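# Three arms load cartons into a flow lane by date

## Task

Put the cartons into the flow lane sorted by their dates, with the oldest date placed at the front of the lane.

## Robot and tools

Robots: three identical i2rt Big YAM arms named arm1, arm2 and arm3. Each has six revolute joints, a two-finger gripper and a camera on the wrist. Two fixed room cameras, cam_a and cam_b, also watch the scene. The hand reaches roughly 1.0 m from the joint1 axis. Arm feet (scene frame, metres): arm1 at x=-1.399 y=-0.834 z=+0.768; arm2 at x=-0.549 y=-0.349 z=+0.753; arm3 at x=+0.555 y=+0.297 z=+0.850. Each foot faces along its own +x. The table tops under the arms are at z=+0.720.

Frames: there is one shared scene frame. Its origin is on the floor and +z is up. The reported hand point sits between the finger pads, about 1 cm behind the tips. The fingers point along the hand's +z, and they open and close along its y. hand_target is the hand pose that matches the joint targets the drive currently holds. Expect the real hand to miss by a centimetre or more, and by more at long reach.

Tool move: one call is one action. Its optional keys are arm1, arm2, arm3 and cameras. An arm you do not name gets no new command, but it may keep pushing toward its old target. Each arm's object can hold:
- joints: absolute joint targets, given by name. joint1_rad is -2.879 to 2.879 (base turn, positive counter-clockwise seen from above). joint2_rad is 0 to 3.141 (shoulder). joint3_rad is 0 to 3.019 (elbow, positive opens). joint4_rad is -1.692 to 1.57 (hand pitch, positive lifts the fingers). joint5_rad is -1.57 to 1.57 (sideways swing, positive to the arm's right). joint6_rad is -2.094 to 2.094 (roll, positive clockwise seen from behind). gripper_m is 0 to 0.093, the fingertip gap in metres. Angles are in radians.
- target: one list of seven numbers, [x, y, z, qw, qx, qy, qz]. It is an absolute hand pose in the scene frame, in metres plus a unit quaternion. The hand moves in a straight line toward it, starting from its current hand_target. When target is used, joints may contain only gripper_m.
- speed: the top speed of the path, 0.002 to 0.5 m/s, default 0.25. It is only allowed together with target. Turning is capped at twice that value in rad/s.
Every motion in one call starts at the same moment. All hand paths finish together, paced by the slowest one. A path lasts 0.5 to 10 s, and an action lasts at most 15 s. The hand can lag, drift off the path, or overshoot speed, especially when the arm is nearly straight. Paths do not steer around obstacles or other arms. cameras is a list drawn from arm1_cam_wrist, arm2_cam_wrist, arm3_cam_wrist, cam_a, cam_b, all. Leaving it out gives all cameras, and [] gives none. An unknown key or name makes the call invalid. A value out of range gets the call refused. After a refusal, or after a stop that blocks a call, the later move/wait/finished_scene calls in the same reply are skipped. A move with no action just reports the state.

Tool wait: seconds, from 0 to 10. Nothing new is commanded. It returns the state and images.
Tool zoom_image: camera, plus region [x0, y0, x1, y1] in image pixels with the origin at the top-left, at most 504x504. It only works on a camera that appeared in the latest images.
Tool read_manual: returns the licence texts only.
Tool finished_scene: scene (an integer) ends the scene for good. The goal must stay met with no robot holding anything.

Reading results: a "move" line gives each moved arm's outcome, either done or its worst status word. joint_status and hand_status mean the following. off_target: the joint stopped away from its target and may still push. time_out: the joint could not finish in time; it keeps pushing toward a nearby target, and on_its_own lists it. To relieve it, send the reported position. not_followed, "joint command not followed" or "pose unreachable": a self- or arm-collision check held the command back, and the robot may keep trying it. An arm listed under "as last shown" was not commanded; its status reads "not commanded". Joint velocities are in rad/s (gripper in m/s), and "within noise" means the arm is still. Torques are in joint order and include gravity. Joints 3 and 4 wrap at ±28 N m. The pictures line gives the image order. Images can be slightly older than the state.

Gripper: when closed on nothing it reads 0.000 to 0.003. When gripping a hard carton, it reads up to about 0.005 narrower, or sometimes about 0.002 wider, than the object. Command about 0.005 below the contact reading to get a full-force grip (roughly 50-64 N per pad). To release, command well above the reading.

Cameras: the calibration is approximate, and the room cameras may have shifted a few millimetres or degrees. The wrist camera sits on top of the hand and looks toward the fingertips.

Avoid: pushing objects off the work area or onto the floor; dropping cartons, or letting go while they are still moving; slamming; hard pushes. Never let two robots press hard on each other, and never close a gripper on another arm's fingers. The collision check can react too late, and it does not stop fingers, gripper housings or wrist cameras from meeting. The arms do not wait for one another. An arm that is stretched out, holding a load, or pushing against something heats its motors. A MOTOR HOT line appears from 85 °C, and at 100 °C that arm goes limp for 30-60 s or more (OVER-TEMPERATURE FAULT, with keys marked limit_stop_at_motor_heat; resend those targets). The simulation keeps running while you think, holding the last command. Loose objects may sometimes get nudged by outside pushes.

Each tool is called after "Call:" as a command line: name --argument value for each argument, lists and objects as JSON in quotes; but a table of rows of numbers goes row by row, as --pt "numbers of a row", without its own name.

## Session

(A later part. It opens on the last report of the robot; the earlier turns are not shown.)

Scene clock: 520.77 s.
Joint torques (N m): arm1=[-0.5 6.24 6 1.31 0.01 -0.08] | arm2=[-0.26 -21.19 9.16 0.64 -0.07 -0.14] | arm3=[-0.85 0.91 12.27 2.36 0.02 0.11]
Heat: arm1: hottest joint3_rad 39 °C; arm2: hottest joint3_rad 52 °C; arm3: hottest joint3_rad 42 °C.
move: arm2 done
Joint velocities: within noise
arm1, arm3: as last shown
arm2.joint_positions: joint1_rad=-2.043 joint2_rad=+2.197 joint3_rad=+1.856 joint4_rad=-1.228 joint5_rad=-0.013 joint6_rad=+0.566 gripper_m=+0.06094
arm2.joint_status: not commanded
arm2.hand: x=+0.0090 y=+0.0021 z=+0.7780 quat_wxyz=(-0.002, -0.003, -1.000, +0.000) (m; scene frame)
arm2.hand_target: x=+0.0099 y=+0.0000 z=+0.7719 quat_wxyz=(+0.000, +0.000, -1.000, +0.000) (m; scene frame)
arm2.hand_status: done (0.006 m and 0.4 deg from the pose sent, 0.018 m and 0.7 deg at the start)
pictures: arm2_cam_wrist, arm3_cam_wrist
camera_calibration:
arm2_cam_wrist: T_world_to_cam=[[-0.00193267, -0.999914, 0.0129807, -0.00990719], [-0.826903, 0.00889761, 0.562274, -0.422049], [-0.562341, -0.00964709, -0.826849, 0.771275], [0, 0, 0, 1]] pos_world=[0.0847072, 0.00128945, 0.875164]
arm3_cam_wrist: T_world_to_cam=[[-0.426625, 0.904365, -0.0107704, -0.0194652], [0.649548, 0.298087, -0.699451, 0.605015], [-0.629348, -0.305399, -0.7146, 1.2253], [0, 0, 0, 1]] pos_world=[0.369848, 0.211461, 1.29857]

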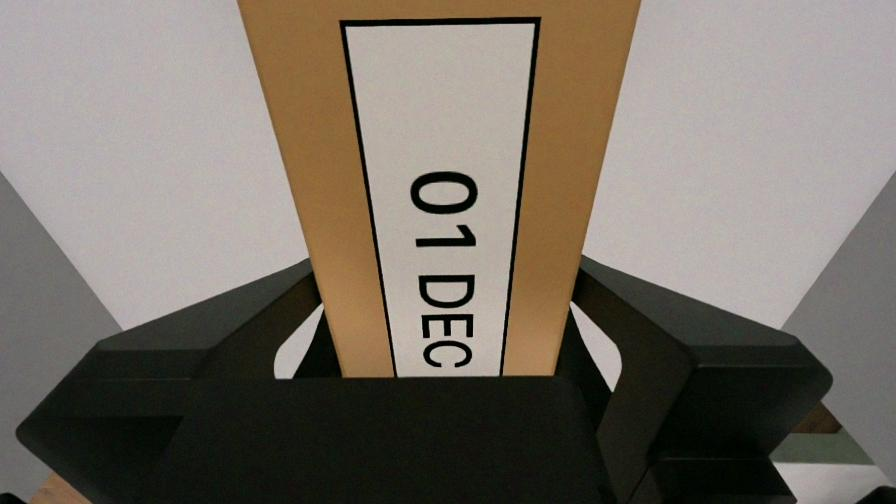

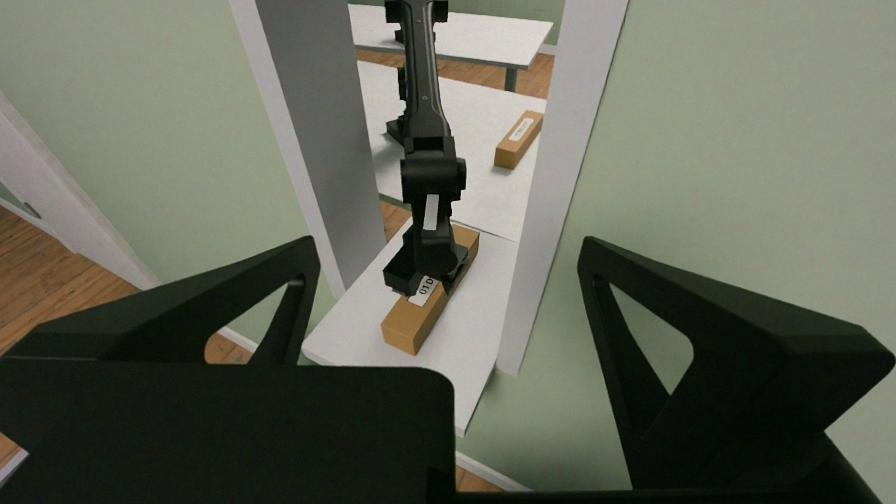

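Call:
move --arm2 '{"target": [0.01, 0.0, 0.76, 0, 0, 1, 0], "speed": 0.08}' --cameras '["arm3_cam_wrist"]'

Scene clock: 523.70 s.
Joint torques (N m): arm1=[-0.67 6.42 6 1.32 0.01 -0.07] | arm2=[-0.5 -20.19 8.51 1.03 -0.08 -0.12] | arm3=[-0.62 1.08 12.18 2.35 0.03 0.11]
Heat: arm1: hottest joint3_rad 39 °C; arm2: hottest joint3_rad 52 °C; arm3: hottest joint3_rad 42 °C.
move: arm2 off_target
Joint velocities: within noise
arm1, arm3: as last shown
arm2.joint_positions: joint1_rad=-2.043 joint2_rad=+2.198 joint3_rad=+1.852 joint4_rad=-1.213 joint5_rad=-0.012 joint6_rad=+0.566 gripper_m=+0.06094
arm2.joint_status: not commanded
arm2.hand: x=+0.0107 y=+0.0031 z=+0.7761 quat_wxyz=(-0.006, -0.003, -1.000, -0.002) (m; scene frame)
arm2.hand_target: x=+0.0096 y=-0.0002 z=+0.7601 quat_wxyz=(+0.000, +0.000, -1.000, +0.000) (m; scene frame)
arm2.hand_status: off_target (0.016 m and 0.9 deg from the pose sent, 0.018 m and 0.4 deg at the start)
pictures: arm3_cam_wrist
camera_calibration:
arm3_cam_wrist: T_world_to_cam=[[-0.426625, 0.904365, -0.0107704, -0.0194652], [0.649548, 0.298087, -0.699451, 0.605015], [-0.629348, -0.305399, -0.7146, 1.2253], [0, 0, 0, 1]] pos_world=[0.369848, 0.211461, 1.29857]

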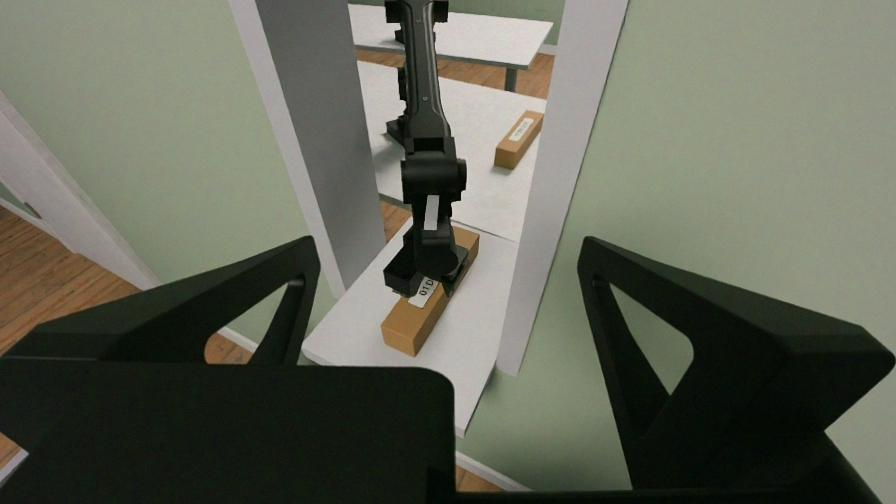

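Call:
move --arm2 '{"target": [0.0105, 0.002, 0.772, 0, 0, 1, 0], "joints": {"gripper_m": 0.09}, "speed": 0.1}' --cameras '["arm2_cam_wrist"]'

Call:
move --arm2 '{"target": [-0.01, 0.0, 0.90, 0, 0, 1, 0], "speed": 0.25}' --arm3 '{"joints": {"joint1_rad": 0.025, "joint2_rad": 1.459, "joint3_rad": 1.002, "joint4_rad": -1.114, "joint5_rad": 0.0, "joint6_rad": 0.861}}' --cameras '["arm2_cam_wrist", "arm3_cam_wrist"]'

Scene clock: 535.60 s.
Joint torques (N m): arm1=[-0.56 6.3 6 1.32 0.01 -0.08] | arm2=[-0.38 -20.78 10.03 -0.05 -0.05 -0.09] | arm3=[-0.67 0.85 12.23 2.39 0.02 0.11]
Heat: arm1: hottest joint3_rad 39 °C; arm2: hottest joint3_rad 51 °C; arm3: hottest joint3_rad 42 °C.
move: arm2 done
Joint velocities: within noise
arm1, arm3: as last shown
arm2.joint_positions: joint1_rad=-2.043 joint2_rad=+2.198 joint3_rad=+1.852 joint4_rad=-1.214 joint5_rad=-0.013 joint6_rad=+0.566 gripper_m=+0.08994
arm2.joint_status: all done
arm2.hand: x=+0.0104 y=+0.0031 z=+0.7761 quat_wxyz=(-0.006, -0.003, -1.000, -0.002) (m; scene frame)
arm2.hand_target: x=+0.0104 y=+0.0020 z=+0.7719 quat_wxyz=(+0.000, +0.000, -1.000, +0.000) (m; scene frame)
arm2.hand_status: done (0.004 m and 0.8 deg from the pose sent, 0.004 m and 0.9 deg at the start)
pictures: arm2_cam_wrist
camera_calibration:
arm2_cam_wrist: T_world_to_cam=[[-0.0019404, -0.999966, 0.00802626, -0.00505377], [-0.831002, 0.00607718, 0.556236, -0.415048], [-0.556266, -0.00559052, -0.830986, 0.773603], [0, 0, 0, 1]] pos_world=[0.0854133, 0.00179356, 0.873758]

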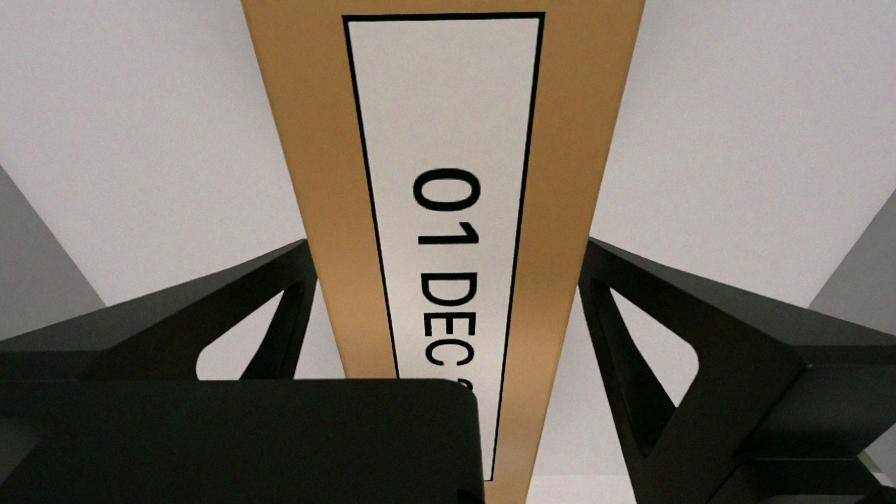

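Scene clock: 537.27 s.
Joint torques (N m): arm1=[-0.5 6.36 6 1.32 0.02 -0.08] | arm2=[0.5 -18.08 13.78 -0.14 -0.05 0.01] | arm3=[1.08 -12.92 12.37 0.02 0.09 0.14]
Heat: arm1: hottest joint3_rad 39 °C; arm2: hottest joint3_rad 51 °C; arm3: hottest joint3_rad 42 °C.
move: arm2 off_target; arm3 done
Joint velocities: within noise
arm1: as last shown
arm2.joint_positions: joint1_rad=-2.043 joint2_rad=+2.044 joint3_rad=+1.915 joint4_rad=-1.460 joint5_rad=-0.013 joint6_rad=+0.566 gripper_m=+0.08994
arm2.joint_status: not commanded
arm2.hand: x=-0.0175 y=-0.0123 z=+0.8958 quat_wxyz=(+0.006, -0.003, -1.000, +0.005) (m; scene frame)
arm2.hand_target: x=-0.0106 y=-0.0003 z=+0.9001 quat_wxyz=(+0.000, +0.000, -1.000, +0.000) (m; scene frame)
arm2.hand_status: off_target (0.015 m and 1.0 deg from the pose sent, 0.126 m and 0.8 deg at the start)
arm3.joint_positions: joint1_rad=+0.014 joint2_rad=+1.443 joint3_rad=+0.974 joint4_rad=-1.105 joint5_rad=+0.000 joint6_rad=+0.852 gripper_m=+0.09400
arm3.joint_status: all done
arm3.hand: x=+0.3029 y=+0.0118 z=+0.9456 quat_wxyz=(+0.002, -1.000, +0.001, -0.002) (m; scene frame)
arm3.hand_target: x=+0.2999 y=+0.0020 z=+0.9496 quat_wxyz=(+0.000, -1.000, +0.000, -0.001) (m; scene frame)
arm3.hand_status: not commanded
pictures: arm2_cam_wrist, arm3_cam_wrist
camera_calibration:
arm2_cam_wrist: T_world_to_cam=[[-0.00189613, -0.999732, 0.0230693, -0.0348793], [-0.817421, 0.0148384, 0.575849, -0.521919], [-0.576037, -0.0177654, -0.81723, 0.844715], [0, 0, 0, 1]] pos_world=[0.0598932, -0.0121188, 0.991678]
arm3_cam_wrist: T_world_to_cam=[[0.0179887, 0.999837, 0.00125291, -0.0176138], [0.800348, -0.0151506, 0.599344, -0.807125], [0.599266, -0.00977867, -0.80049, 0.698532], [0, 0, 0, 1]] pos_world=[0.227692, 0.0122132, 1.04294]

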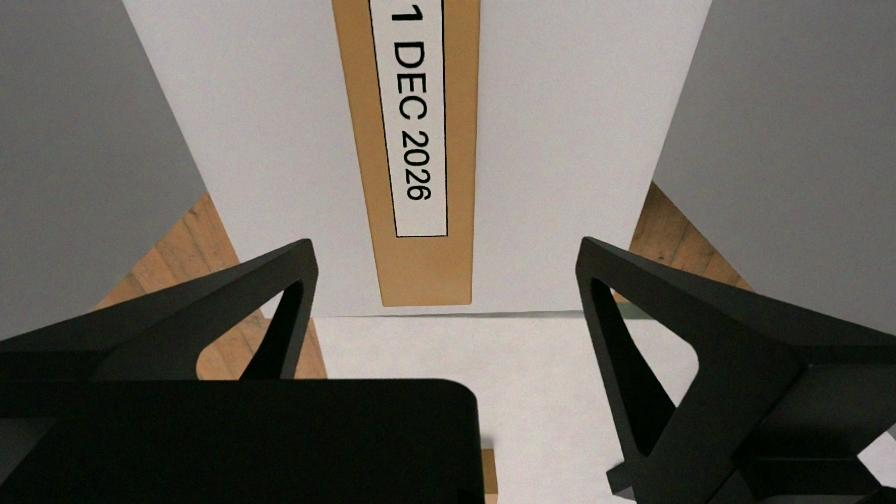

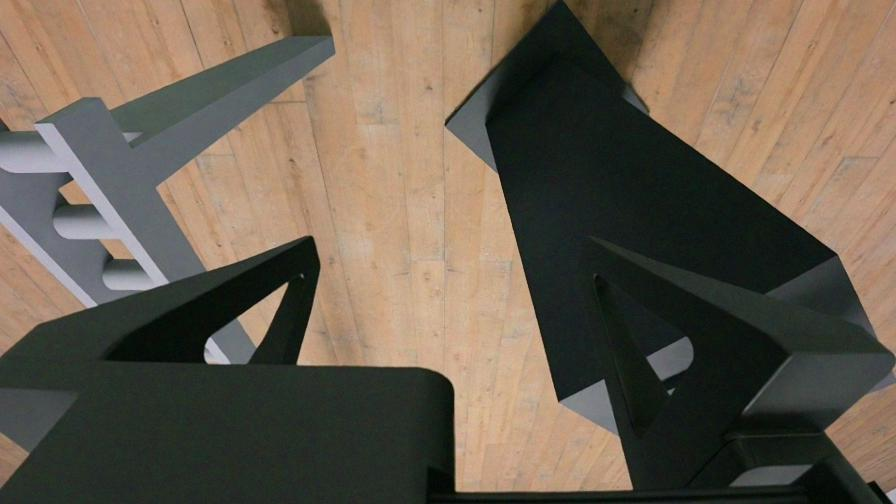

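Call:
move --arm2 '{"target": [-0.27, 0.0, 0.92, 0, 0, 1, 0], "speed": 0.35}' --arm3 '{"target": [0.10, 0.0, 0.93, 0, 1, 0, 0], "speed": 0.3}' --cameras '["arm3_cam_wrist", "arm2_cam_wrist"]'

Call:
move --arm2 '{"joints": {"joint1_rad": 2.243, "joint2_rad": 0.46, "joint3_rad": 0.693, "joint4_rad": -0.686, "joint5_rad": 0, "joint6_rad": 0}}' --arm3 '{"target": [0.01, 0.0, 0.92, 0, 1, 0, 0], "speed": 0.3}' --cameras '["arm3_cam_wrist", "arm2_cam_wrist"]'

Scene clock: 547.70 s.
Joint torques (N m): arm1=[-0.5 6.36 6 1.31 0.02 -0.08] | arm2=[0.21 -12.16 8.62 0.69 0.12 0.08] | arm3=[-0.26 -19.25 14.12 0.02 0.01 -0.01]
Heat: arm1: hottest joint3_rad 39 °C; arm2: hottest joint3_rad 54 °C; arm3: hottest joint3_rad 44 °C.
move: arm2 done; arm3 off_target
Joint velocities: within noise
arm1: as last shown
arm2.joint_positions: joint1_rad=-1.720 joint2_rad=+1.534 joint3_rad=+1.292 joint4_rad=-1.320 joint5_rad=-0.017 joint6_rad=+0.876 gripper_m=+0.08994
arm2.joint_status: not commanded
arm2.hand: x=-0.2668 y=+0.0010 z=+0.9257 quat_wxyz=(-0.001, +0.003, -1.000, -0.003) (m; scene frame)
arm2.hand_target: x=-0.2700 y=+0.0000 z=+0.9201 quat_wxyz=(+0.000, +0.000, -1.000, +0.000) (m; scene frame)
arm2.hand_status: done (0.007 m and 0.5 deg from the pose sent, 0.254 m and 1.0 deg at the start)
arm3.joint_positions: joint1_rad=-0.252 joint2_rad=+1.820 joint3_rad=+1.399 joint4_rad=-1.157 joint5_rad=+0.003 joint6_rad=+0.589 gripper_m=+0.09400
arm3.joint_status: not commanded
arm3.hand: x=+0.1136 y=+0.0073 z=+0.9278 quat_wxyz=(+0.004, -1.000, +0.003, -0.003) (m; scene frame)
arm3.hand_target: x=+0.1005 y=+0.0003 z=+0.9300 quat_wxyz=(+0.000, -1.000, +0.000, +0.000) (m; scene frame)
arm3.hand_status: off_target (0.016 m and 0.6 deg from the pose sent, 0.204 m and 0.4 deg at the start)
pictures: arm2_cam_wrist, arm3_cam_wrist
camera_calibration:
arm2_cam_wrist: T_world_to_cam=[[0.0111512, -0.999911, 0.00736734, -0.00481872], [-0.826024, -0.00505932, 0.563612, -0.734116], [-0.563525, -0.0123706, -0.826007, 0.737246], [0, 0, 0, 1]] pos_world=[-0.190888, 0.000587739, 1.02276]
arm3_cam_wrist: T_world_to_cam=[[0.0209986, 0.999769, 0.0046224, -0.0130442], [0.798965, -0.01956, 0.601059, -0.646399], [0.601011, -0.00892827, -0.799191, 0.796377], [0, 0, 0, 1]] pos_world=[0.0380928, 0.0075079, 1.02504]

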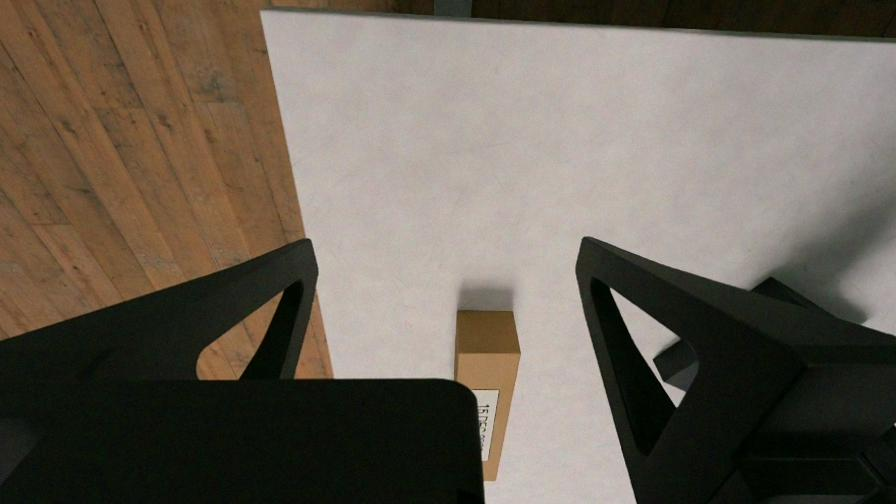

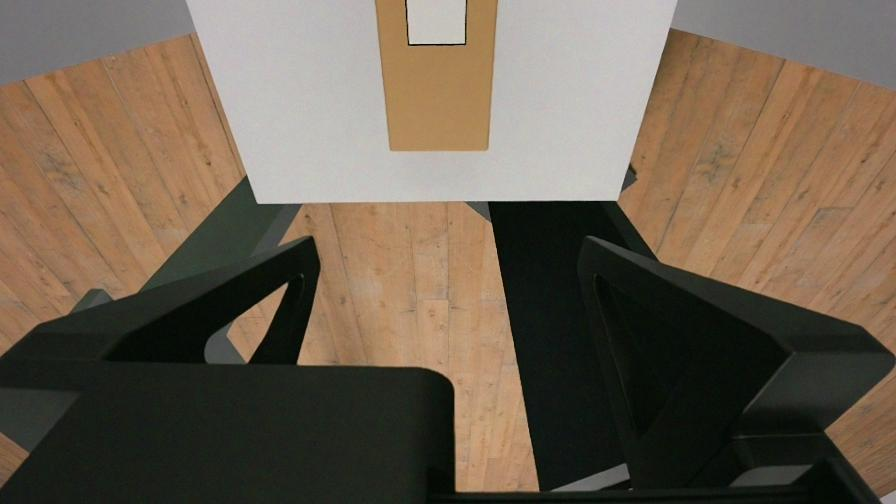

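Scene clock: 550.50 s.
Joint torques (N m): arm1=[-0.56 6.3 6.01 1.32 0.02 -0.07] | arm2=[0.56 1.44 10.3 2.5 0.01 -0.11] | arm3=[0.5 -23.06 14.69 -0.01 0 -0.04]
Heat: arm1: hottest joint3_rad 39 °C; arm2: hottest joint3_rad 54 °C; arm3: hottest joint3_rad 44 °C.
move: arm2 done; arm3 off_target
Joint velocities: within noise
arm1.joint_positions: joint1_rad=+0.211 joint2_rad=+0.443 joint3_rad=+1.544 joint4_rad=-1.493 joint5_rad=+0.002 joint6_rad=+0.209 gripper_m=+0.08998
arm1.joint_status: not commanded
arm1.hand: x=-1.4298 y=-0.9421 z=+1.3679 quat_wxyz=(-0.379, -0.712, -0.432, +0.404) (m; scene frame)
arm1.hand_target: x=-1.4319 y=-0.9436 z=+1.3663 quat_wxyz=(-0.371, -0.717, -0.431, +0.404) (m; scene frame)
arm1.hand_status: not commanded
arm2.joint_positions: joint1_rad=+2.233 joint2_rad=+0.467 joint3_rad=+0.707 joint4_rad=-0.697 joint5_rad=+0.000 joint6_rad=+0.010 gripper_m=+0.09004
arm2.joint_status: all done
arm2.hand: x=-0.5147 y=-0.6487 z=+1.1009 quat_wxyz=(+0.404, +0.565, +0.629, -0.349) (m; scene frame)
arm2.hand_target: x=-0.5120 y=-0.6480 z=+1.0969 quat_wxyz=(+0.405, +0.558, +0.634, -0.350) (m; scene frame)
arm2.hand_status: not commanded
arm3.joint_positions: joint1_rad=-0.338 joint2_rad=+2.020 joint3_rad=+1.685 joint4_rad=-1.244 joint5_rad=+0.003 joint6_rad=+0.509 gripper_m=+0.09400
arm3.joint_status: not commanded
arm3.hand: x=+0.0213 y=+0.0084 z=+0.9200 quat_wxyz=(+0.003, -1.000, +0.005, -0.003) (m; scene frame)
arm3.hand_target: x=+0.0104 y=+0.0001 z=+0.9200 quat_wxyz=(+0.000, -1.000, +0.000, +0.001) (m; scene frame)
arm3.hand_status: off_target (0.014 m and 0.8 deg from the pose sent, 0.104 m and 0.6 deg at the start)
pictures: arm2_cam_wrist, arm3_cam_wrist
camera_calibration:
arm2_cam_wrist: T_world_to_cam=[[-0.993961, -0.109484, -0.00740421, -0.576402], [-0.091009, 0.860171, -0.50182, 1.07162], [0.0613101, -0.498115, -0.864941, 0.783519], [0, 0, 0, 1]] pos_world=[-0.523432, -0.594597, 1.21119]
arm3_cam_wrist: T_world_to_cam=[[0.0263901, 0.999644, 0.00386512, -0.0116003], [0.798931, -0.023415, 0.600966, -0.567829], [0.600843, -0.0127716, -0.799265, 0.845589], [0, 0, 0, 1]] pos_world=[-0.0541039, 0.00910002, 1.01714]

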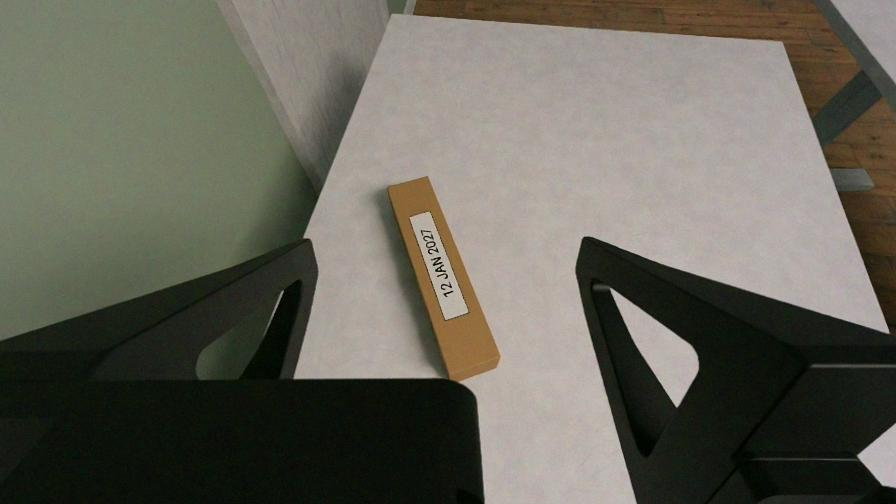

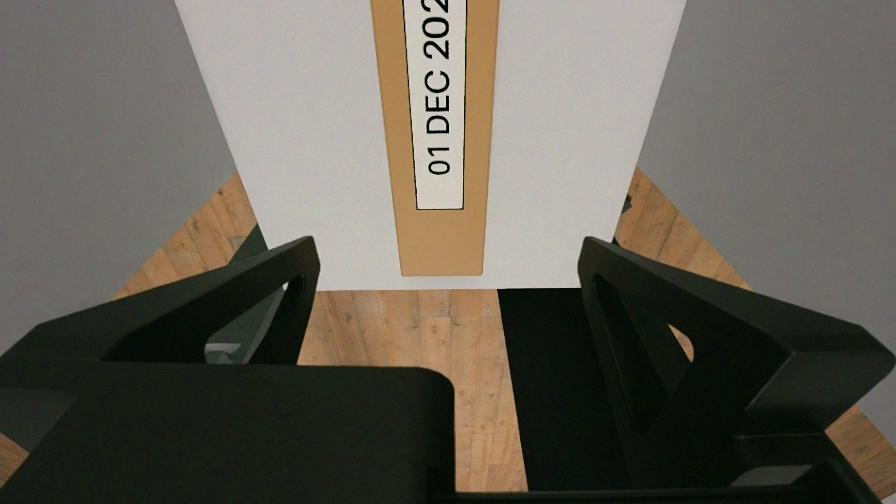

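Call:
move --arm3 '{"target": [-0.012, 0.002, 0.845, 0, 1, 0, 0], "speed": 0.2}' --cameras '["arm3_cam_wrist"]'

Scene clock: 566.00 s.
Joint torques (N m): arm1=[-0.56 6.42 6 1.31 0.01 -0.08] | arm2=[0.56 1.44 10.3 2.48 0.01 -0.11] | arm3=[-0.85 -25.47 13.71 0.61 0.01 -0.04]
Heat: arm1: hottest joint1_rad 38 °C; arm2: hottest joint3_rad 52 °C; arm3: hottest joint3_rad 47 °C.
move: arm3 off_target
Joint velocities: within noise
arm1: as last shown
arm2.joint_positions: joint1_rad=+2.234 joint2_rad=+0.467 joint3_rad=+0.707 joint4_rad=-0.697 joint5_rad=+0.000 joint6_rad=+0.010 gripper_m=+0.09004
arm2.joint_status: not commanded
arm2.hand: x=-0.5145 y=-0.6487 z=+1.1009 quat_wxyz=(+0.404, +0.564, +0.629, -0.349) (m; scene frame)
arm2.hand_target: x=-0.5119 y=-0.6480 z=+1.0969 quat_wxyz=(+0.405, +0.558, +0.634, -0.350) (m; scene frame)
arm2.hand_status: not commanded
arm3.joint_positions: joint1_rad=-0.345 joint2_rad=+2.155 joint3_rad=+1.689 joint4_rad=-1.139 joint5_rad=+0.003 joint6_rad=+0.490 gripper_m=+0.09400
arm3.joint_status: not commanded
arm3.hand: x=+0.0073 y=+0.0055 z=+0.8403 quat_wxyz=(+0.009, -1.000, -0.001, -0.015) (m; scene frame)
arm3.hand_target: x=-0.0114 y=+0.0024 z=+0.8456 quat_wxyz=(+0.000, -1.000, +0.000, +0.000) (m; scene frame)
arm3.hand_status: off_target (0.020 m and 2.1 deg from the pose sent, 0.082 m and 0.8 deg at the start)
pictures: arm3_cam_wrist
camera_calibration:
arm3_cam_wrist: T_world_to_cam=[[0.0139803, 0.99976, 0.0168455, -0.0188898], [0.784509, -0.0214128, 0.619747, -0.524494], [0.619959, 0.00455117, -0.784621, 0.777716], [0, 0, 0, 1]] pos_world=[-0.0704176, 0.00411486, 0.935584]

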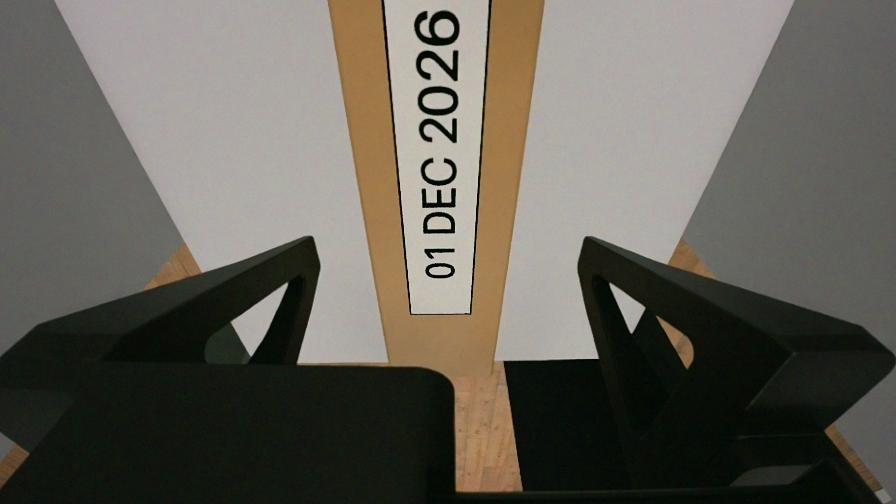

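Call:
move --arm3 '{"target": [-0.028, -0.001, 0.785, 0, 1, 0, 0], "speed": 0.12}' --cameras '["arm3_cam_wrist"]'

Scene clock: 577.03 s.
Joint torques (N m): arm1=[-0.67 6.36 6.01 1.32 0.01 -0.07] | arm2=[0.56 1.49 10.29 2.5 0 -0.11] | arm3=[-0.73 -25.82 13.07 0.62 0 -0.03]
Heat: arm1: hottest joint1_rad 38 °C; arm2: hottest joint3_rad 51 °C; arm3: hottest joint3_rad 46 °C.
move: arm3 off_target
Joint velocities: within noise
arm1, arm2: as last shown
arm3.joint_positions: joint1_rad=-0.351 joint2_rad=+2.265 joint3_rad=+1.727 joint4_rad=-1.059 joint5_rad=+0.003 joint6_rad=+0.482 gripper_m=+0.09400
arm3.joint_status: not commanded
arm3.hand: x=-0.0103 y=+0.0010 z=+0.7857 quat_wxyz=(+0.007, -1.000, -0.001, -0.012) (m; scene frame)
arm3.hand_target: x=-0.0273 y=-0.0006 z=+0.7852 quat_wxyz=(+0.000, -1.000, +0.000, +0.000) (m; scene frame)
arm3.hand_status: off_target (0.018 m and 1.6 deg from the pose sent, 0.066 m and 2.1 deg at the start)
pictures: arm3_cam_wrist
camera_calibration:
arm3_cam_wrist: T_world_to_cam=[[0.0132344, 0.999835, 0.0124346, -0.00972494], [0.789212, -0.0180807, 0.613855, -0.472308], [0.613978, 0.00168952, -0.789321, 0.749531], [0, 0, 0, 1]] pos_world=[-0.087316, -0.000082677, 0.88167]

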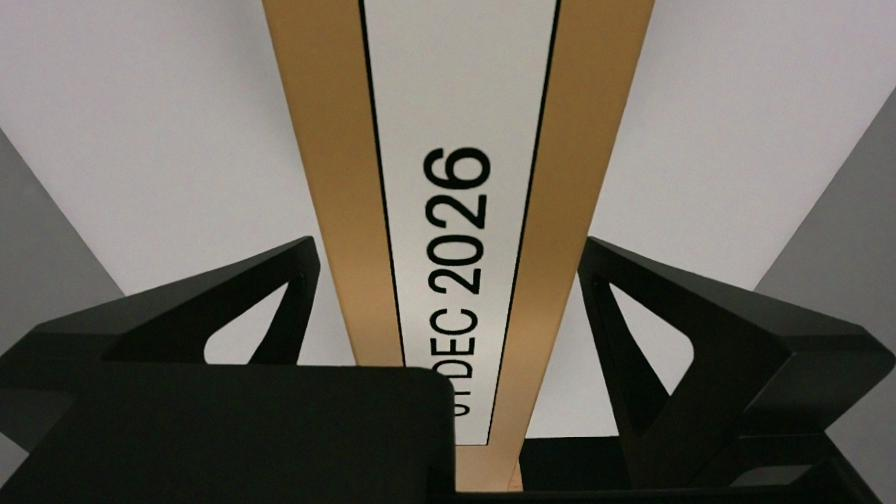

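Call:
move --arm3 '{"joints": {"gripper_m": 0.05}}' --cameras '["arm3_cam_wrist"]'

Call:
move --arm3 '{"target": [0.0, 0.0, 0.90, 0, 1, 0, 0], "speed": 0.2}' --cameras '["arm3_cam_wrist"]'

Call:
move --arm3 '{"target": [0.33, 0.0, 0.94, 0, 1, 0, 0], "speed": 0.3}' --cameras '["arm3_cam_wrist"]'

Scene clock: 581.97 s.
Joint torques (N m): arm1=[-0.62 6.3 6 1.32 0.01 -0.07] | arm2=[0.5 1.49 10.29 2.5 0 -0.11] | arm3=[-0.85 -26.11 13.09 0.65 0 -0.03]
Heat: arm1: hottest joint1_rad 38 °C; arm2: hottest joint3_rad 51 °C; arm3: hottest joint3_rad 45 °C.
move: arm3 off_target
Joint velocities: within noise
arm1, arm2: as last shown
arm3.joint_positions: joint1_rad=-0.352 joint2_rad=+2.265 joint3_rad=+1.727 joint4_rad=-1.059 joint5_rad=+0.003 joint6_rad=+0.482 gripper_m=+0.05846
arm3.joint_status: gripper_m off_target (ended at +0.05849, target +0.05000)
arm3.hand: x=-0.0104 y=+0.0013 z=+0.7857 quat_wxyz=(+0.007, -1.000, -0.001, -0.011) (m; scene frame)
arm3.hand_target: x=-0.0273 y=-0.0006 z=+0.7852 quat_wxyz=(+0.000, -1.000, +0.000, +0.000) (m; scene frame)
arm3.hand_status: not commanded
pictures: arm3_cam_wrist
camera_calibration:
arm3_cam_wrist: T_world_to_cam=[[0.0132745, 0.999831, 0.0127126, -0.0102651], [0.789299, -0.0182828, 0.613737, -0.472113], [0.613866, 0.00188702, -0.789408, 0.749659], [0, 0, 0, 1]] pos_world=[-0.087416, 0.00021719, 0.88167]

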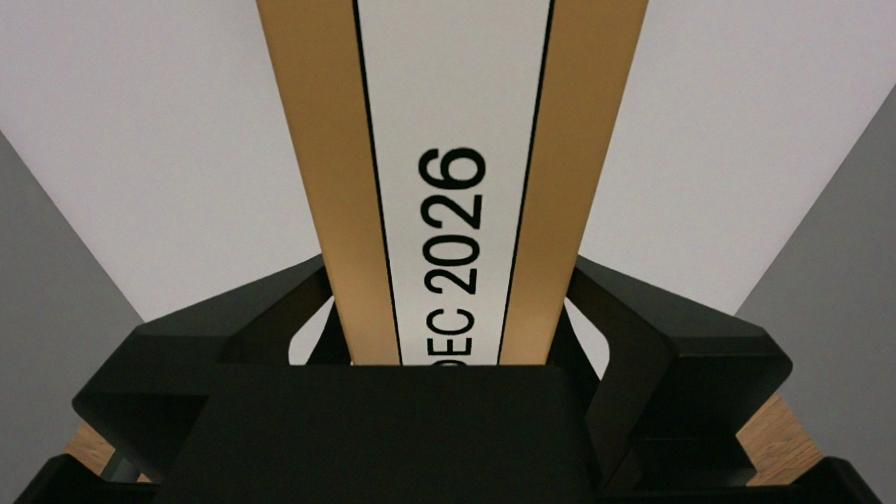

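Scene clock: 583.43 s.
Joint torques (N m): arm1=[-0.5 6.3 5.98 1.33 0.01 -0.08] | arm2=[0.56 1.44 10.3 2.5 0 -0.12] | arm3=[0.85 -26.93 11.93 0.05 -0.01 0.13]
Heat: arm1: hottest joint1_rad 38 °C; arm2: hottest joint3_rad 51 °C; arm3: hottest joint3_rad 45 °C.
move: arm3 off_target
Joint velocities: within noise
arm1, arm2: as last shown
arm3.joint_positions: joint1_rad=-0.352 joint2_rad=+2.097 joint3_rad=+1.727 joint4_rad=-1.217 joint5_rad=+0.003 joint6_rad=+0.485 gripper_m=+0.05846
arm3.joint_status: not commanded
arm3.hand: x=+0.0029 y=+0.0083 z=+0.8887 quat_wxyz=(+0.005, -1.000, +0.000, -0.008) (m; scene frame)
arm3.hand_target: x=+0.0003 y=+0.0001 z=+0.8999 quat_wxyz=(+0.000, -1.000, +0.000, +0.000) (m; scene frame)
arm3.hand_status: off_target (0.014 m and 1.1 deg from the pose sent, 0.115 m and 1.6 deg at the start)
pictures: arm3_cam_wrist
camera_calibration:
arm3_cam_wrist: T_world_to_cam=[[0.0164649, 0.99983, 0.00830539, -0.0147866], [0.793944, -0.0181226, 0.60772, -0.540333], [0.607767, -0.00341201, -0.794108, 0.827044], [0, 0, 0, 1]] pos_world=[-0.073412, 0.0078137, 0.985256]

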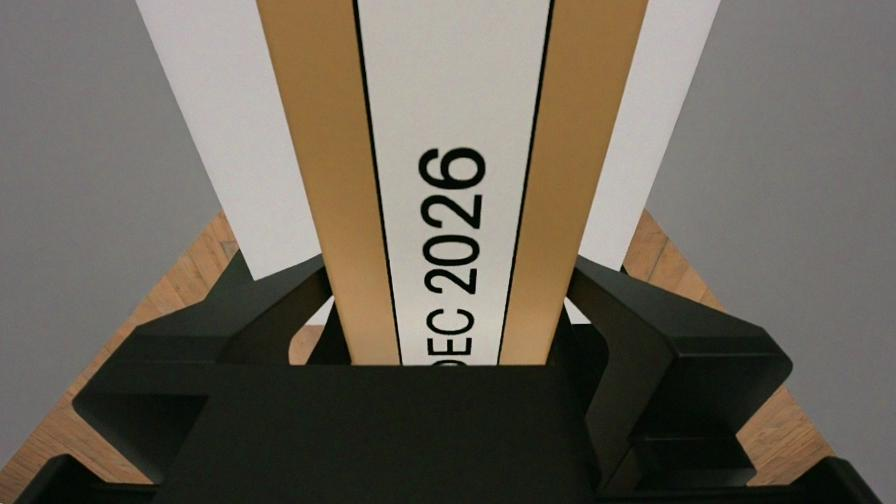

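Scene clock: 585.60 s.
Joint torques (N m): arm1=[-0.5 6.36 6 1.32 0.01 -0.07] | arm2=[0.56 1.49 10.29 2.5 0 -0.11] | arm3=[0.73 -15.62 9.92 0.23 0.21 0.15]
Heat: arm1: hottest joint1_rad 38 °C; arm2: hottest joint3_rad 51 °C; arm3: hottest joint3_rad 45 °C.
move: arm3 done
Joint velocities: within noise
arm1, arm2: as last shown
arm3.joint_positions: joint1_rad=+0.082 joint2_rad=+1.446 joint3_rad=+0.935 joint4_rad=-1.078 joint5_rad=-0.002 joint6_rad=+0.918 gripper_m=+0.05846
arm3.joint_status: not commanded
arm3.hand: x=+0.3292 y=+0.0031 z=+0.9315 quat_wxyz=(+0.007, -1.000, +0.000, -0.007) (m; scene frame)
arm3.hand_target: x=+0.3300 y=+0.0000 z=+0.9399 quat_wxyz=(+0.000, -1.000, +0.000, +0.000) (m; scene frame)
arm3.hand_status: done (0.009 m and 1.2 deg from the pose sent, 0.331 m and 1.0 deg at the start)
pictures: arm3_cam_wrist
camera_calibration:
arm3_cam_wrist: T_world_to_cam=[[0.0152773, 0.999813, 0.0118978, -0.0183108], [0.794325, -0.019363, 0.607184, -0.825131], [0.6073, 0.000174604, -0.794472, 0.663123], [0, 0, 0, 1]] pos_world=[0.252987, 0.00221455, 1.02806]

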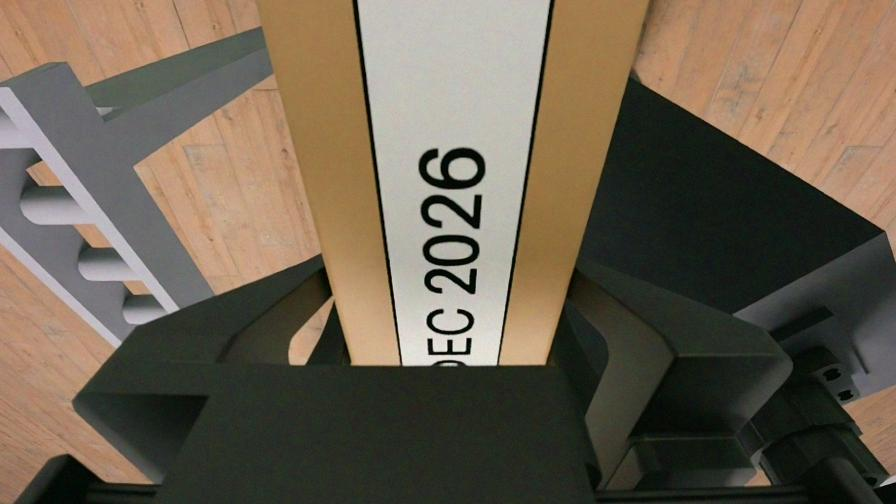

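Call:
move --arm3 '{"target": [0.50, -0.32, 0.88, 0, 1, 0, 0], "speed": 0.3}' --cameras '["arm3_cam_wrist", "cam_b"]'

Scene clock: 592.97 s.
Joint torques (N m): arm1=[-0.56 6.3 5.98 1.31 0.01 -0.08] | arm2=[0.56 1.49 10.3 2.51 0 -0.11] | arm3=[-0.21 -24.23 14.97 -0.09 0.22 0.16]
Heat: arm1: hottest joint1_rad 38 °C; arm2: hottest joint3_rad 51 °C; arm3: hottest joint3_rad 45 °C.
move: arm3 off_target
Joint velocities: within noise
arm1, arm2: as last shown
arm3.joint_positions: joint1_rad=+0.650 joint2_rad=+2.073 joint3_rad=+1.623 joint4_rad=-1.155 joint5_rad=-0.001 joint6_rad=+1.475 gripper_m=+0.05847
arm3.joint_status: not commanded
arm3.hand: x=+0.5038 y=-0.2995 z=+0.8678 quat_wxyz=(+0.017, -1.000, -0.006, -0.003) (m; scene frame)
arm3.hand_target: x=+0.5000 y=-0.3190 z=+0.8803 quat_wxyz=(-0.001, -1.000, +0.000, +0.000) (m; scene frame)
arm3.hand_status: off_target (0.024 m and 2.1 deg from the pose sent, 0.369 m and 1.2 deg at the start)
pictures: arm3_cam_wrist, cam_b
camera_calibration:
arm3_cam_wrist: T_world_to_cam=[[0.00453789, 0.999479, 0.0319634, 0.270229], [0.79978, -0.0228148, 0.59986, -0.928448], [0.600276, 0.0228416, -0.799466, 0.521168], [0, 0, 0, 1]] pos_world=[0.428483, -0.303174, 0.964957]

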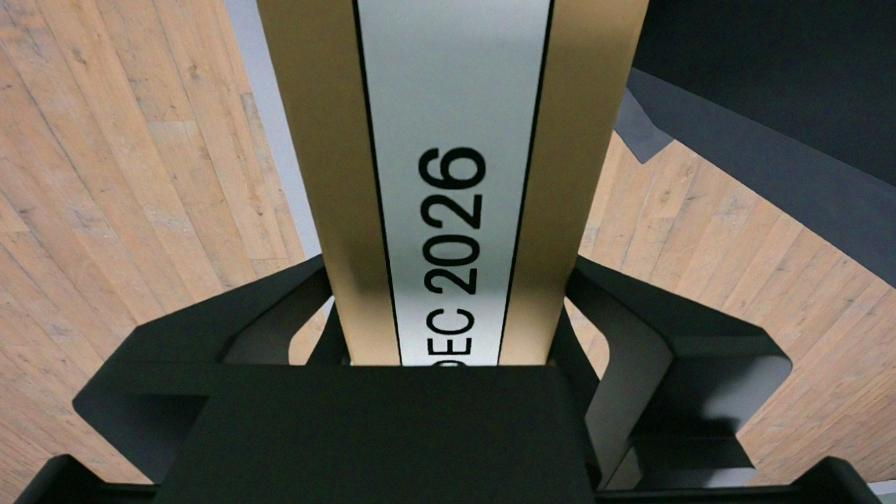

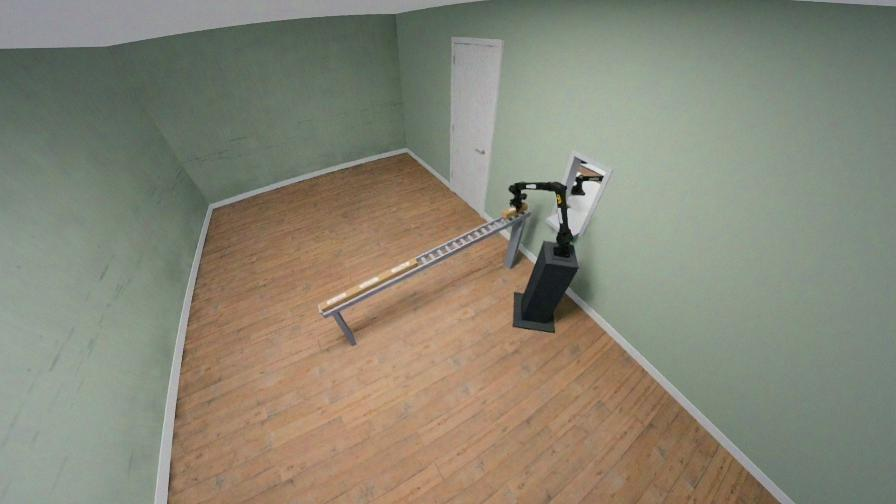

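Call:
zoom_image --camera "arm3_cam_wrist" --region '[140, 0, 440, 300]'

Call:
zoom_image --camera "cam_b" --region '[440, 150, 620, 290]'

Scaled by 1.680 from the camera's 896x504 image, which has a finer 1280x720 frame.

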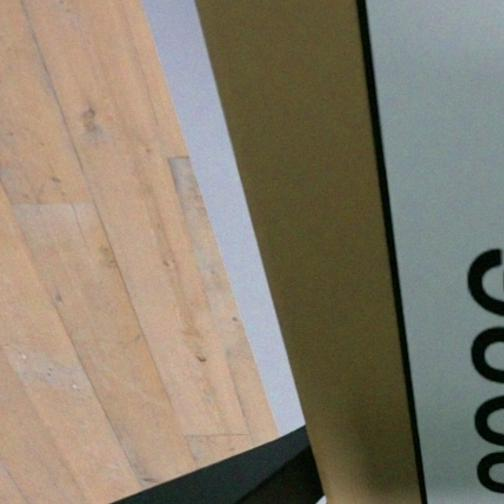

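Scaled by 2.800 from the camera's 896x504 image, which has a finer 1280x720 frame.

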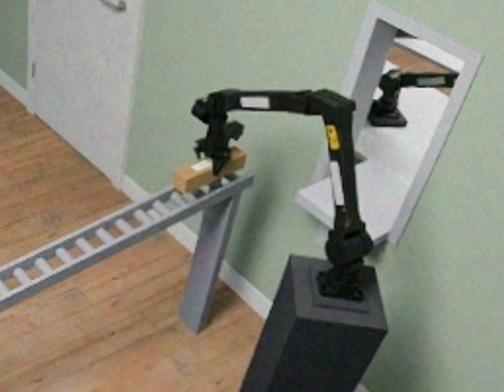

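Call:
move --arm3 '{"target": [0.50, -0.21, 0.90, 0, 1, 0, 0], "speed": 0.3}' --cameras '["arm3_cam_wrist"]'

Call:
move --arm3 '{"target": [0.50, -0.21, 0.80, 0, 1, 0, 0], "speed": 0.2}' --cameras '["arm3_cam_wrist"]'

Scene clock: 612.27 s.
Joint torques (N m): arm1=[-0.56 6.3 6.01 1.32 0.02 -0.07] | arm2=[0.62 1.49 10.3 2.51 0 -0.12] | arm3=[-0.67 -22.77 9.52 0.5 0.19 -0.01]
Heat: arm1: hottest joint1_rad 38 °C; arm2: hottest joint3_rad 50 °C; arm3: hottest joint3_rad 47 °C.
move: arm3 off_target
Joint velocities: within noise
arm1, arm2: as last shown
arm3.joint_positions: joint1_rad=+0.640 joint2_rad=+1.827 joint3_rad=+1.294 joint4_rad=-1.067 joint5_rad=+0.000 joint6_rad=+1.474 gripper_m=+0.05847
arm3.joint_status: not commanded
arm3.hand: x=+0.5061 y=-0.2053 z=+0.8897 quat_wxyz=(+0.015, -1.000, -0.001, -0.002) (m; scene frame)
arm3.hand_target: x=+0.5000 y=-0.2098 z=+0.8999 quat_wxyz=(+0.000, -1.000, +0.000, +0.000) (m; scene frame)
arm3.hand_status: off_target (0.013 m and 1.7 deg from the pose sent, 0.095 m and 2.1 deg at the start)
pictures: arm3_cam_wrist
camera_calibration:
arm3_cam_wrist: T_world_to_cam=[[0.0137057, 0.999539, 0.0271012, 0.175035], [0.800501, -0.0272099, 0.598713, -0.941542], [0.599174, 0.0134888, -0.800505, 0.534765], [0, 0, 0, 1]] pos_world=[0.430889, -0.207787, 0.987052]

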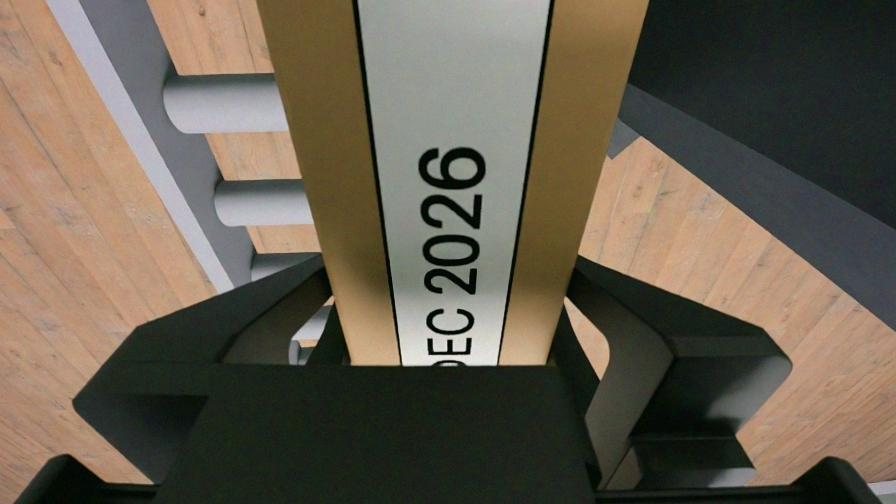

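Scene clock: 613.60 s.
Joint torques (N m): arm1=[-0.56 6.3 6 1.31 0.02 -0.08] | arm2=[0.56 1.44 10.32 2.5 0 -0.12] | arm3=[-0.79 -21.83 8.98 0.53 0.2 -0.01]
Heat: arm1: hottest joint1_rad 38 °C; arm2: hottest joint3_rad 50 °C; arm3: hottest joint3_rad 47 °C.
move: arm3 off_target
Joint velocities: within noise
arm1.joint_positions: joint1_rad=+0.211 joint2_rad=+0.443 joint3_rad=+1.544 joint4_rad=-1.493 joint5_rad=+0.002 joint6_rad=+0.209 gripper_m=+0.08998
arm1.joint_status: not commanded
arm1.hand: x=-1.4298 y=-0.9421 z=+1.3679 quat_wxyz=(-0.379, -0.712, -0.432, +0.404) (m; scene frame)
arm1.hand_target: x=-1.4319 y=-0.9436 z=+1.3663 quat_wxyz=(-0.371, -0.717, -0.431, +0.404) (m; scene frame)
arm1.hand_status: not commanded
arm2: as last shown
arm3.joint_positions: joint1_rad=+0.640 joint2_rad=+1.967 joint3_rad=+1.206 joint4_rad=-0.834 joint5_rad=+0.000 joint6_rad=+1.473 gripper_m=+0.05847
arm3.joint_status: not commanded
arm3.hand: x=+0.5067 y=-0.2013 z=+0.7941 quat_wxyz=(+0.013, -1.000, -0.001, -0.002) (m; scene frame)
arm3.hand_target: x=+0.5000 y=-0.2098 z=+0.8001 quat_wxyz=(+0.000, -1.000, +0.000, +0.000) (m; scene frame)
arm3.hand_status: off_target (0.012 m and 1.5 deg from the pose sent, 0.090 m and 1.7 deg at the start)
pictures: arm3_cam_wrist
camera_calibration:
arm3_cam_wrist: T_world_to_cam=[[0.01294, 0.999662, 0.0225678, 0.177614], [0.800728, -0.0238775, 0.598551, -0.883939], [0.598888, 0.0103254, -0.800766, 0.457529], [0, 0, 0, 1]] pos_world=[0.431489, -0.203384, 0.891449]

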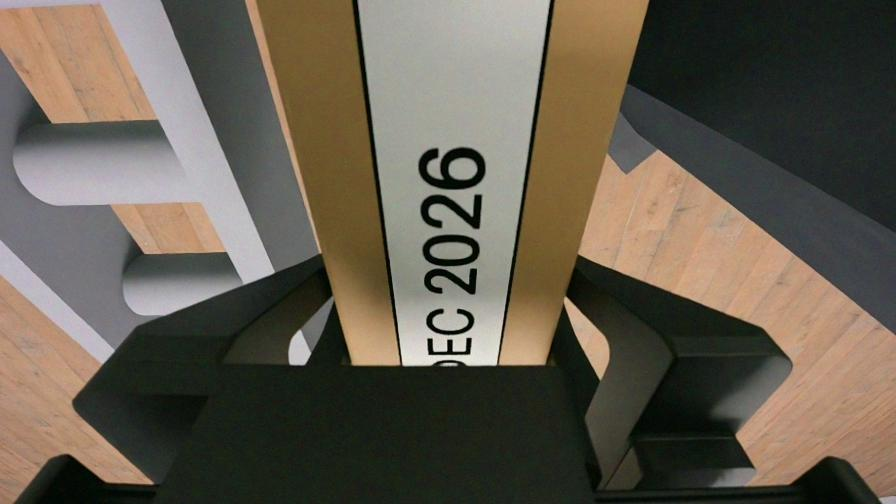

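Call:
zoom_image --camera "arm3_cam_wrist" --region '[0, 0, 340, 380]'

Scaled by 1.326 from the camera's 896x504 image, which has a finer 1280x720 frame.

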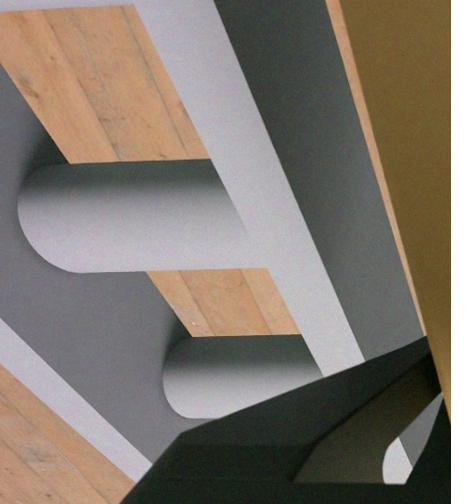

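Call:
move --arm3 '{"target": [0.50, -0.335, 0.87, 0, 1, 0, 0], "speed": 0.25}' --cameras '["arm3_cam_wrist"]'

Scene clock: 651.07 s.
Joint torques (N m): arm1=[-0.56 6.36 6 1.32 0.02 -0.08] | arm2=[0.56 1.49 10.3 2.48 0.01 -0.11] | arm3=[0.85 -26.11 14.91 -0.14 0.17 0.15]
Heat: arm1: hottest joint1_rad 38 °C; arm2: hottest joint3_rad 50 °C; arm3: hottest joint3_rad 42 °C.
move: arm3 off_target
Joint velocities: within noise
arm1: as last shown
arm2.joint_positions: joint1_rad=+2.234 joint2_rad=+0.467 joint3_rad=+0.707 joint4_rad=-0.697 joint5_rad=+0.000 joint6_rad=+0.010 gripper_m=+0.09004
arm2.joint_status: not commanded
arm2.hand: x=-0.5145 y=-0.6487 z=+1.1009 quat_wxyz=(+0.404, +0.564, +0.629, -0.349) (m; scene frame)
arm2.hand_target: x=-0.5119 y=-0.6480 z=+1.0969 quat_wxyz=(+0.405, +0.558, +0.634, -0.350) (m; scene frame)
arm2.hand_status: not commanded
arm3.joint_positions: joint1_rad=+0.640 joint2_rad=+2.128 joint3_rad=+1.677 joint4_rad=-1.162 joint5_rad=+0.000 joint6_rad=+1.478 gripper_m=+0.05847
arm3.joint_status: not commanded
arm3.hand: x=+0.4959 y=-0.3128 z=+0.8537 quat_wxyz=(+0.021, -1.000, +0.001, -0.003) (m; scene frame)
arm3.hand_target: x=+0.5002 y=-0.3338 z=+0.8706 quat_wxyz=(-0.001, -1.000, +0.000, +0.000) (m; scene frame)
arm3.hand_status: off_target (0.028 m and 2.4 deg from the pose sent, 0.154 m and 1.5 deg at the start)
pictures: arm3_cam_wrist
camera_calibration:
arm3_cam_wrist: T_world_to_cam=[[0.0174749, 0.999059, 0.0396942, 0.270901], [0.799714, -0.0377949, 0.59919, -0.918113], [0.600127, 0.0212732, -0.799622, 0.51473], [0, 0, 0, 1]] pos_world=[0.420591, -0.316296, 0.950961]

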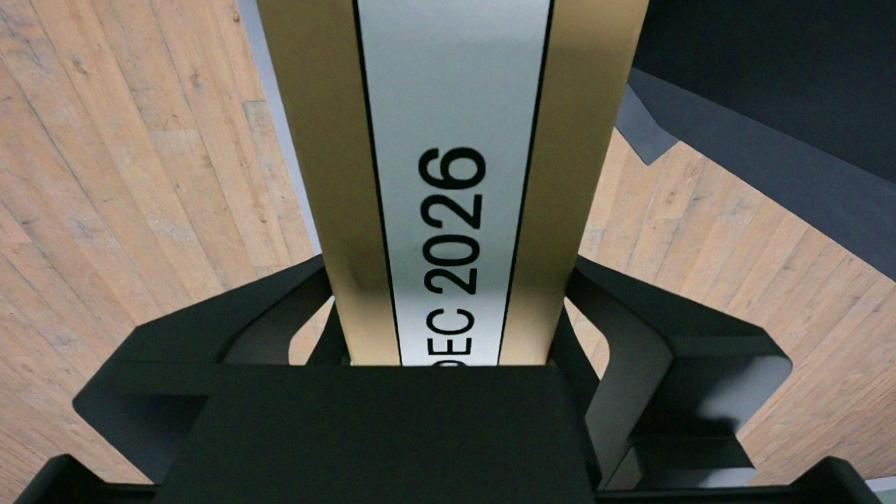

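Call:
move --arm3 '{"target": [0.50, -0.352, 0.85, 0.013, 0.9990, 0.0, -0.0419], "speed": 0.2}' --cameras '["arm3_cam_wrist"]'

Call:
zoom_image --camera "arm3_cam_wrist" --region '[180, 0, 720, 290]'

Scene clock: 664.20 s.
Joint torques (N m): arm1=[-0.5 6.3 6 1.33 0.01 -0.08] | arm2=[0.56 1.49 10.29 2.51 0.01 -0.11] | arm3=[0.91 -26.58 14.87 0.5 0.31 0.15]
Heat: arm1: hottest joint1_rad 38 °C; arm2: hottest joint3_rad 50 °C; arm3: hottest joint3_rad 43 °C.
move: arm3 off_target
Joint velocities: within noise
arm1, arm2: as last shown
arm3.joint_positions: joint1_rad=+0.667 joint2_rad=+2.171 joint3_rad=+1.698 joint4_rad=-1.125 joint5_rad=+0.080 joint6_rad=+1.500 gripper_m=+0.05847
arm3.joint_status: not commanded
arm3.hand: x=+0.4981 y=-0.3255 z=+0.8355 quat_wxyz=(+0.016, -0.999, -0.002, +0.038) (m; scene frame)
arm3.hand_target: x=+0.5002 y=-0.3505 z=+0.8509 quat_wxyz=(-0.013, -0.999, +0.000, +0.042) (m; scene frame)
arm3.hand_status: off_target (0.030 m and 3.3 deg from the pose sent, 0.040 m and 6.5 deg at the start)
pictures: arm3_cam_wrist
camera_calibration:
arm3_cam_wrist: T_world_to_cam=[[0.012946, 0.99952, 0.0281332, 0.296343], [0.845953, -0.0259486, 0.532625, -0.872934], [0.5331, 0.016904, -0.845883, 0.569728], [0, 0, 0, 1]] pos_world=[0.430903, -0.328483, 0.938533]

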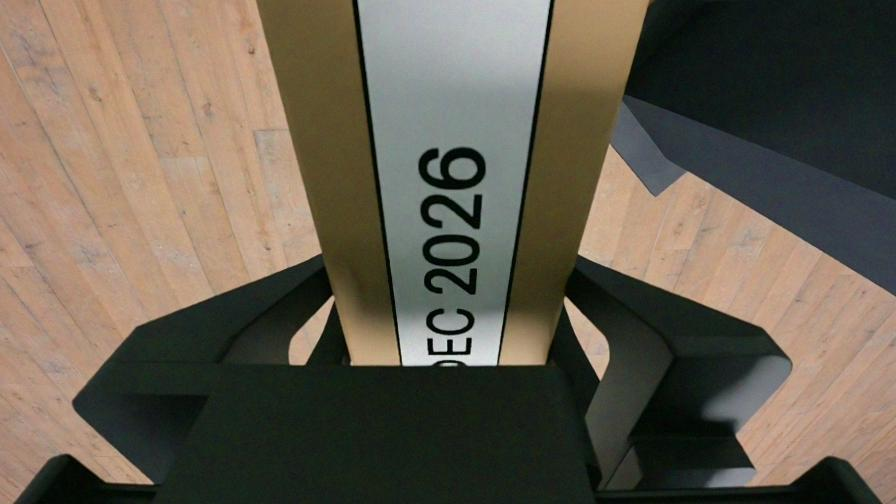

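Region (180, 0, 720, 290) is 540x290 pixels. A region can be at most 504 by 504 pixels.


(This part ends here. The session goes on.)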